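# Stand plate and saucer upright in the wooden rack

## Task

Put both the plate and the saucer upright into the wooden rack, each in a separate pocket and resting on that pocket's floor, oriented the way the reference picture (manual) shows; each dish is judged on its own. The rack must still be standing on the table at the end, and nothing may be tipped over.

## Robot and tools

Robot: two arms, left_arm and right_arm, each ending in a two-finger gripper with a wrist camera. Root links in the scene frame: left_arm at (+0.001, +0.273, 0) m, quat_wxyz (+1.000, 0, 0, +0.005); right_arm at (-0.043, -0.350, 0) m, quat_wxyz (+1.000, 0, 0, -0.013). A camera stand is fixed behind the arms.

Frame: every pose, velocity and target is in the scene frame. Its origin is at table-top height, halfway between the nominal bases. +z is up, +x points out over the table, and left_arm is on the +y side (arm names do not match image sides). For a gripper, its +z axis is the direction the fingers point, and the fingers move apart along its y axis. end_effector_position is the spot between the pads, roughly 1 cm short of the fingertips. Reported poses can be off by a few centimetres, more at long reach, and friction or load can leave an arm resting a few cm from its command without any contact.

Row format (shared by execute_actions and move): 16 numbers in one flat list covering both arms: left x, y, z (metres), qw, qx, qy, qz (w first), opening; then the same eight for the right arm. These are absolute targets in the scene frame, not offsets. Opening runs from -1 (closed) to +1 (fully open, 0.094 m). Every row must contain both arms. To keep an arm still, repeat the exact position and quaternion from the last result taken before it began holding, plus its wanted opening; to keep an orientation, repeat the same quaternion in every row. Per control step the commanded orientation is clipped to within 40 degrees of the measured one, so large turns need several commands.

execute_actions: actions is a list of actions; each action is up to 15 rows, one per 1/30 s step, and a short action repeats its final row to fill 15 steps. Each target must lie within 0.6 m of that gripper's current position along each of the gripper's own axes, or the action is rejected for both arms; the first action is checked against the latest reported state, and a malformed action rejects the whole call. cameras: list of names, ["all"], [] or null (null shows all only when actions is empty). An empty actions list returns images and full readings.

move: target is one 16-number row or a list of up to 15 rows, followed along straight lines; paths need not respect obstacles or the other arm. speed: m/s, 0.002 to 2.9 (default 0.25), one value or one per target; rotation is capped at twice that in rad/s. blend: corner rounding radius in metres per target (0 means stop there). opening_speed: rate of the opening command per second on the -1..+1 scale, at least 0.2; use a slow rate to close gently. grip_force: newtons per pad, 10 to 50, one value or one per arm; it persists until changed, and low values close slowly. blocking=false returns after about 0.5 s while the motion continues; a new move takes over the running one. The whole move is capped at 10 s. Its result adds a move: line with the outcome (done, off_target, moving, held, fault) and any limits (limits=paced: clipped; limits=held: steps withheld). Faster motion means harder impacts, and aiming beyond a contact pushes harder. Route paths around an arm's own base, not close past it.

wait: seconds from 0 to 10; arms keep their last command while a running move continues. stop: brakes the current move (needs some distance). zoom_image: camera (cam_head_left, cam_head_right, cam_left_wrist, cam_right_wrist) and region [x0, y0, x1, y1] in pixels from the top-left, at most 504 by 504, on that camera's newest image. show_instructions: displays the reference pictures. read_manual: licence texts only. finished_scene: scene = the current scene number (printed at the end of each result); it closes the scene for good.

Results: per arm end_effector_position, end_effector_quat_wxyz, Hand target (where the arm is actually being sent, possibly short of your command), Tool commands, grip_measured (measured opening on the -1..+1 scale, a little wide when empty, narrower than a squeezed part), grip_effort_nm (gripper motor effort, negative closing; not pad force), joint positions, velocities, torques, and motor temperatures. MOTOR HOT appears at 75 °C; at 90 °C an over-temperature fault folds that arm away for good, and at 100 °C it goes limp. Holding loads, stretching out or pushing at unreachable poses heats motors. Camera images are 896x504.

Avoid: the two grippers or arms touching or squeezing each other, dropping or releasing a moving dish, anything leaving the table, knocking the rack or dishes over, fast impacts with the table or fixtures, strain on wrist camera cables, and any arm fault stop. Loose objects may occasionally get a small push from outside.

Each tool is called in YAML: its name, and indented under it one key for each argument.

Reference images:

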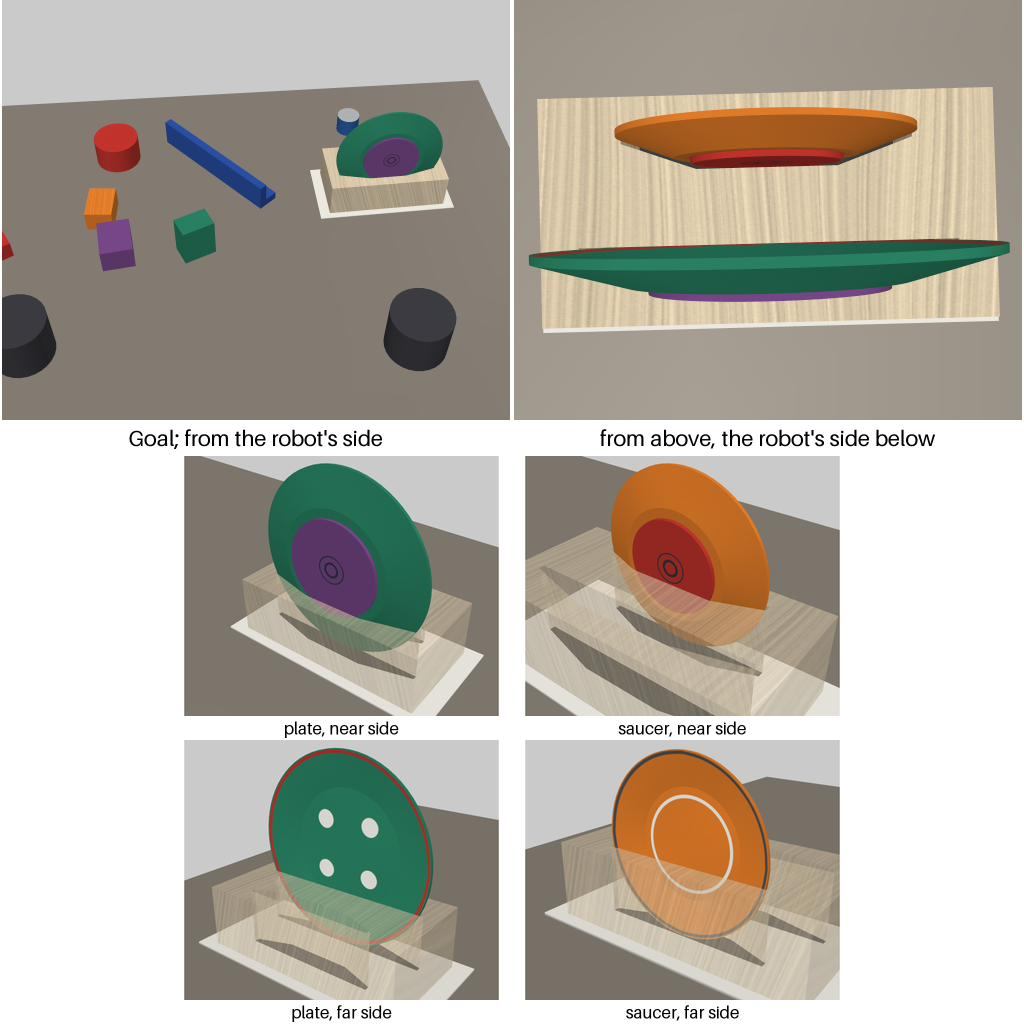

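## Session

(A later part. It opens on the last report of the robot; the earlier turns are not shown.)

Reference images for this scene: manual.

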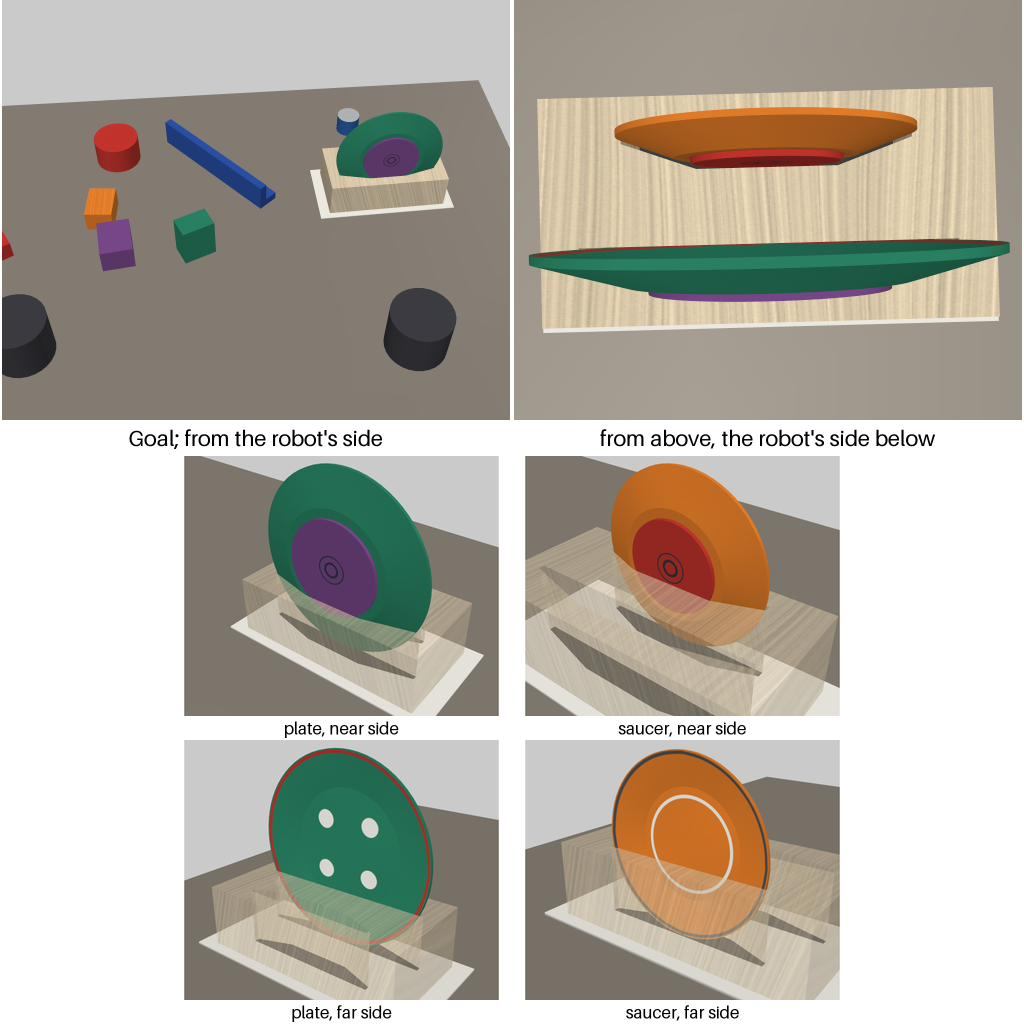

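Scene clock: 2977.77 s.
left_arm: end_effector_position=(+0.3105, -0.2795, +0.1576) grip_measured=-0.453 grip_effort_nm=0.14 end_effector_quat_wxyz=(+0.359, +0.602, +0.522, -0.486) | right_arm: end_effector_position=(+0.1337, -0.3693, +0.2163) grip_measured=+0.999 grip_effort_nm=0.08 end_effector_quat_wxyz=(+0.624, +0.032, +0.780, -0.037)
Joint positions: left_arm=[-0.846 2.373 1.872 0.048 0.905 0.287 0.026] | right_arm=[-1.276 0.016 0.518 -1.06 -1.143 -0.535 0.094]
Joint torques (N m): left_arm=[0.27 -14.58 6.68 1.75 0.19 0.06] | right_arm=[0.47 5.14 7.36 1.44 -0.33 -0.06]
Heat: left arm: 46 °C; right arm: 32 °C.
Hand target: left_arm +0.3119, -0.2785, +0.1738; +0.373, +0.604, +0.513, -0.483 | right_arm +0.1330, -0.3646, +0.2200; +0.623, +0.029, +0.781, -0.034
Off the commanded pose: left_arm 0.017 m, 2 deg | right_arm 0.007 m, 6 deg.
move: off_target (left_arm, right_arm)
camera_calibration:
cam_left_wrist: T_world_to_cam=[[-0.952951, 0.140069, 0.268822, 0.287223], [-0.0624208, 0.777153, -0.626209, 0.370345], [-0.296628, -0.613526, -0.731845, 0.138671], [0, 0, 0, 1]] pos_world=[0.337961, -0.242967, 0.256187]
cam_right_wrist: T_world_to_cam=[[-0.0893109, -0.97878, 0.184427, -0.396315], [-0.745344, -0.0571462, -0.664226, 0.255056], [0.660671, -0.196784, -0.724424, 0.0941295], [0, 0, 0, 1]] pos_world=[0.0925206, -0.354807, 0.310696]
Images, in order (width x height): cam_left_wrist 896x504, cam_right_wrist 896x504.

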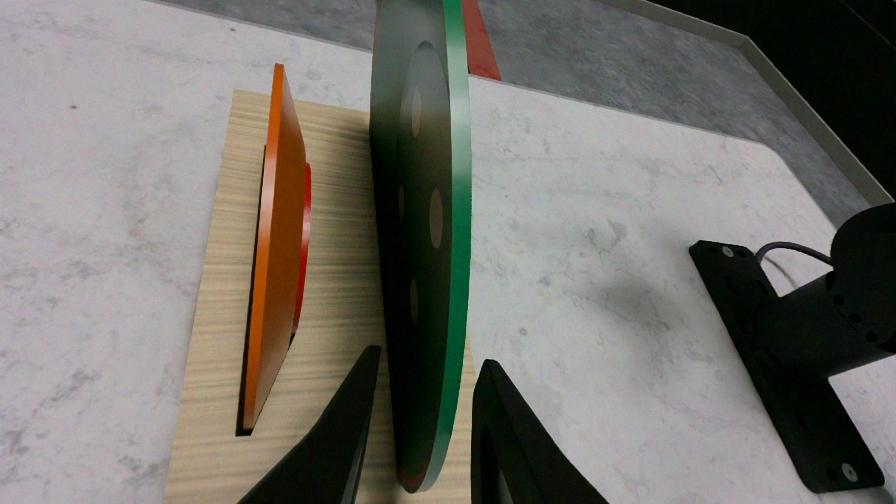

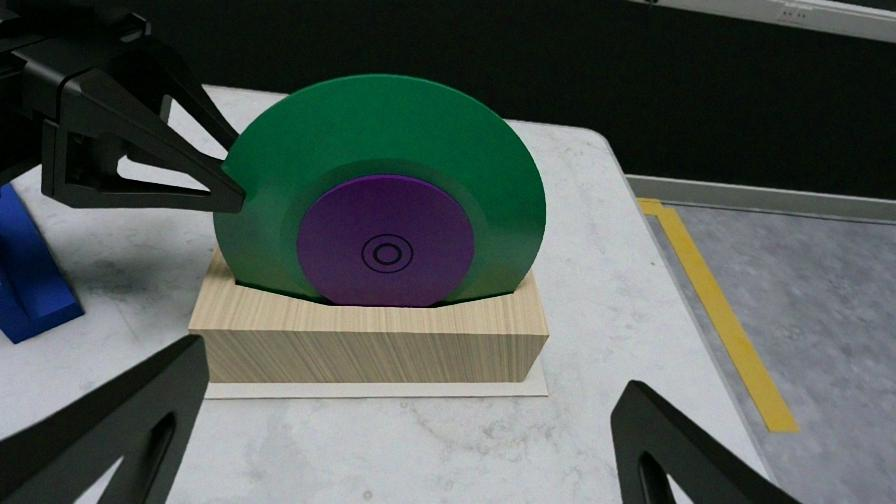

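move:
  target:
    - [0.314,-0.240,0.180,0.3727,0.6041,0.5125,-0.4835,-0.45,0.13,-0.365,0.22,0.6428,0,0.766,0,1.0]
    - [0.32,-0.19,0.22,0.3727,0.6041,0.5125,-0.4835,-0.45,0.13,-0.365,0.22,0.6428,0,0.766,0,1.0]
  speed: [0.06,0.15]
  blend: [0.01,0]
  cameras: ["cam_left_wrist","cam_right_wrist","cam_head_left"]

Scene clock: 2998.30 s.
left_arm: end_effector_position=(+0.3289, -0.1936, +0.1940) grip_measured=-0.453 grip_effort_nm=0.14 end_effector_quat_wxyz=(+0.357, +0.595, +0.536, -0.480) | right_arm: end_effector_position=(+0.1337, -0.3694, +0.2163) grip_measured=+0.999 grip_effort_nm=0.08 end_effector_quat_wxyz=(+0.623, +0.032, +0.780, -0.037)
Joint positions: left_arm=[-0.699 2.142 1.668 -0.085 1.008 0.393 0.026] | right_arm=[-1.276 0.016 0.518 -1.06 -1.143 -0.535 0.094]
Joint torques (N m): left_arm=[-0.14 -15.19 5.7 1.6 0.5 0.15] | right_arm=[0.44 5.14 7.36 1.45 -0.32 -0.07]
Heat: left arm: 46 °C; right arm: 32 °C.
Hand target: left_arm +0.3202, -0.1904, +0.2194; +0.373, +0.604, +0.512, -0.483 | right_arm +0.1330, -0.3646, +0.2200; +0.623, +0.029, +0.781, -0.034
Off the commanded pose: left_arm 0.028 m, 3 deg | right_arm 0.007 m, 6 deg.
move: off_target (left_arm, right_arm)
camera_calibration:
cam_left_wrist: T_world_to_cam=[[-0.953207, 0.109828, 0.281663, 0.274599], [-0.09063, 0.785017, -0.612809, 0.335737], [-0.288414, -0.609661, -0.73833, 0.222809], [0, 0, 0, 1]] pos_world=[0.356439, -0.15788, 0.292905]
cam_right_wrist: T_world_to_cam=[[-0.0896313, -0.978733, 0.184522, -0.396281], [-0.745484, -0.0569308, -0.664088, 0.255036], [0.66047, -0.197081, -0.724527, 0.0940016], [0, 0, 0, 1]] pos_world=[0.0925207, -0.354808, 0.310595]
Images, in order (width x height): cam_head_left 896x504, cam_left_wrist 896x504, cam_right_wrist 896x504.

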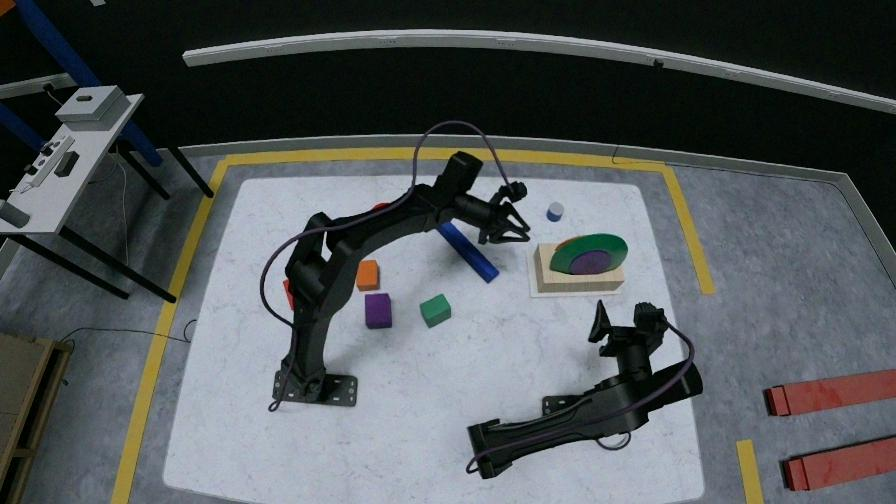

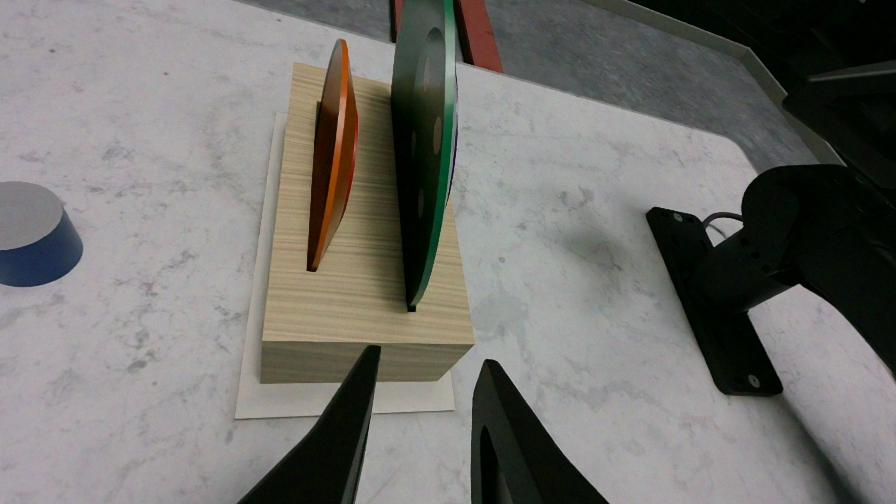

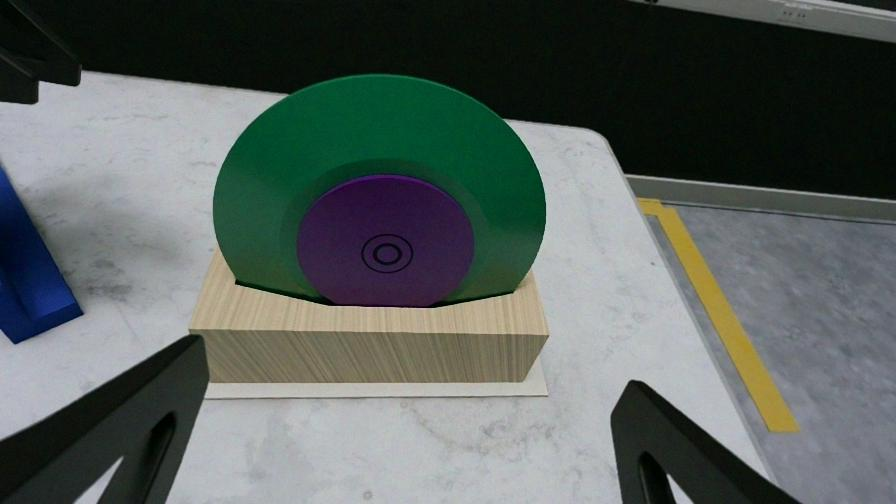

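finished_scene:
  scene: 1

The scene is finished: the task was done.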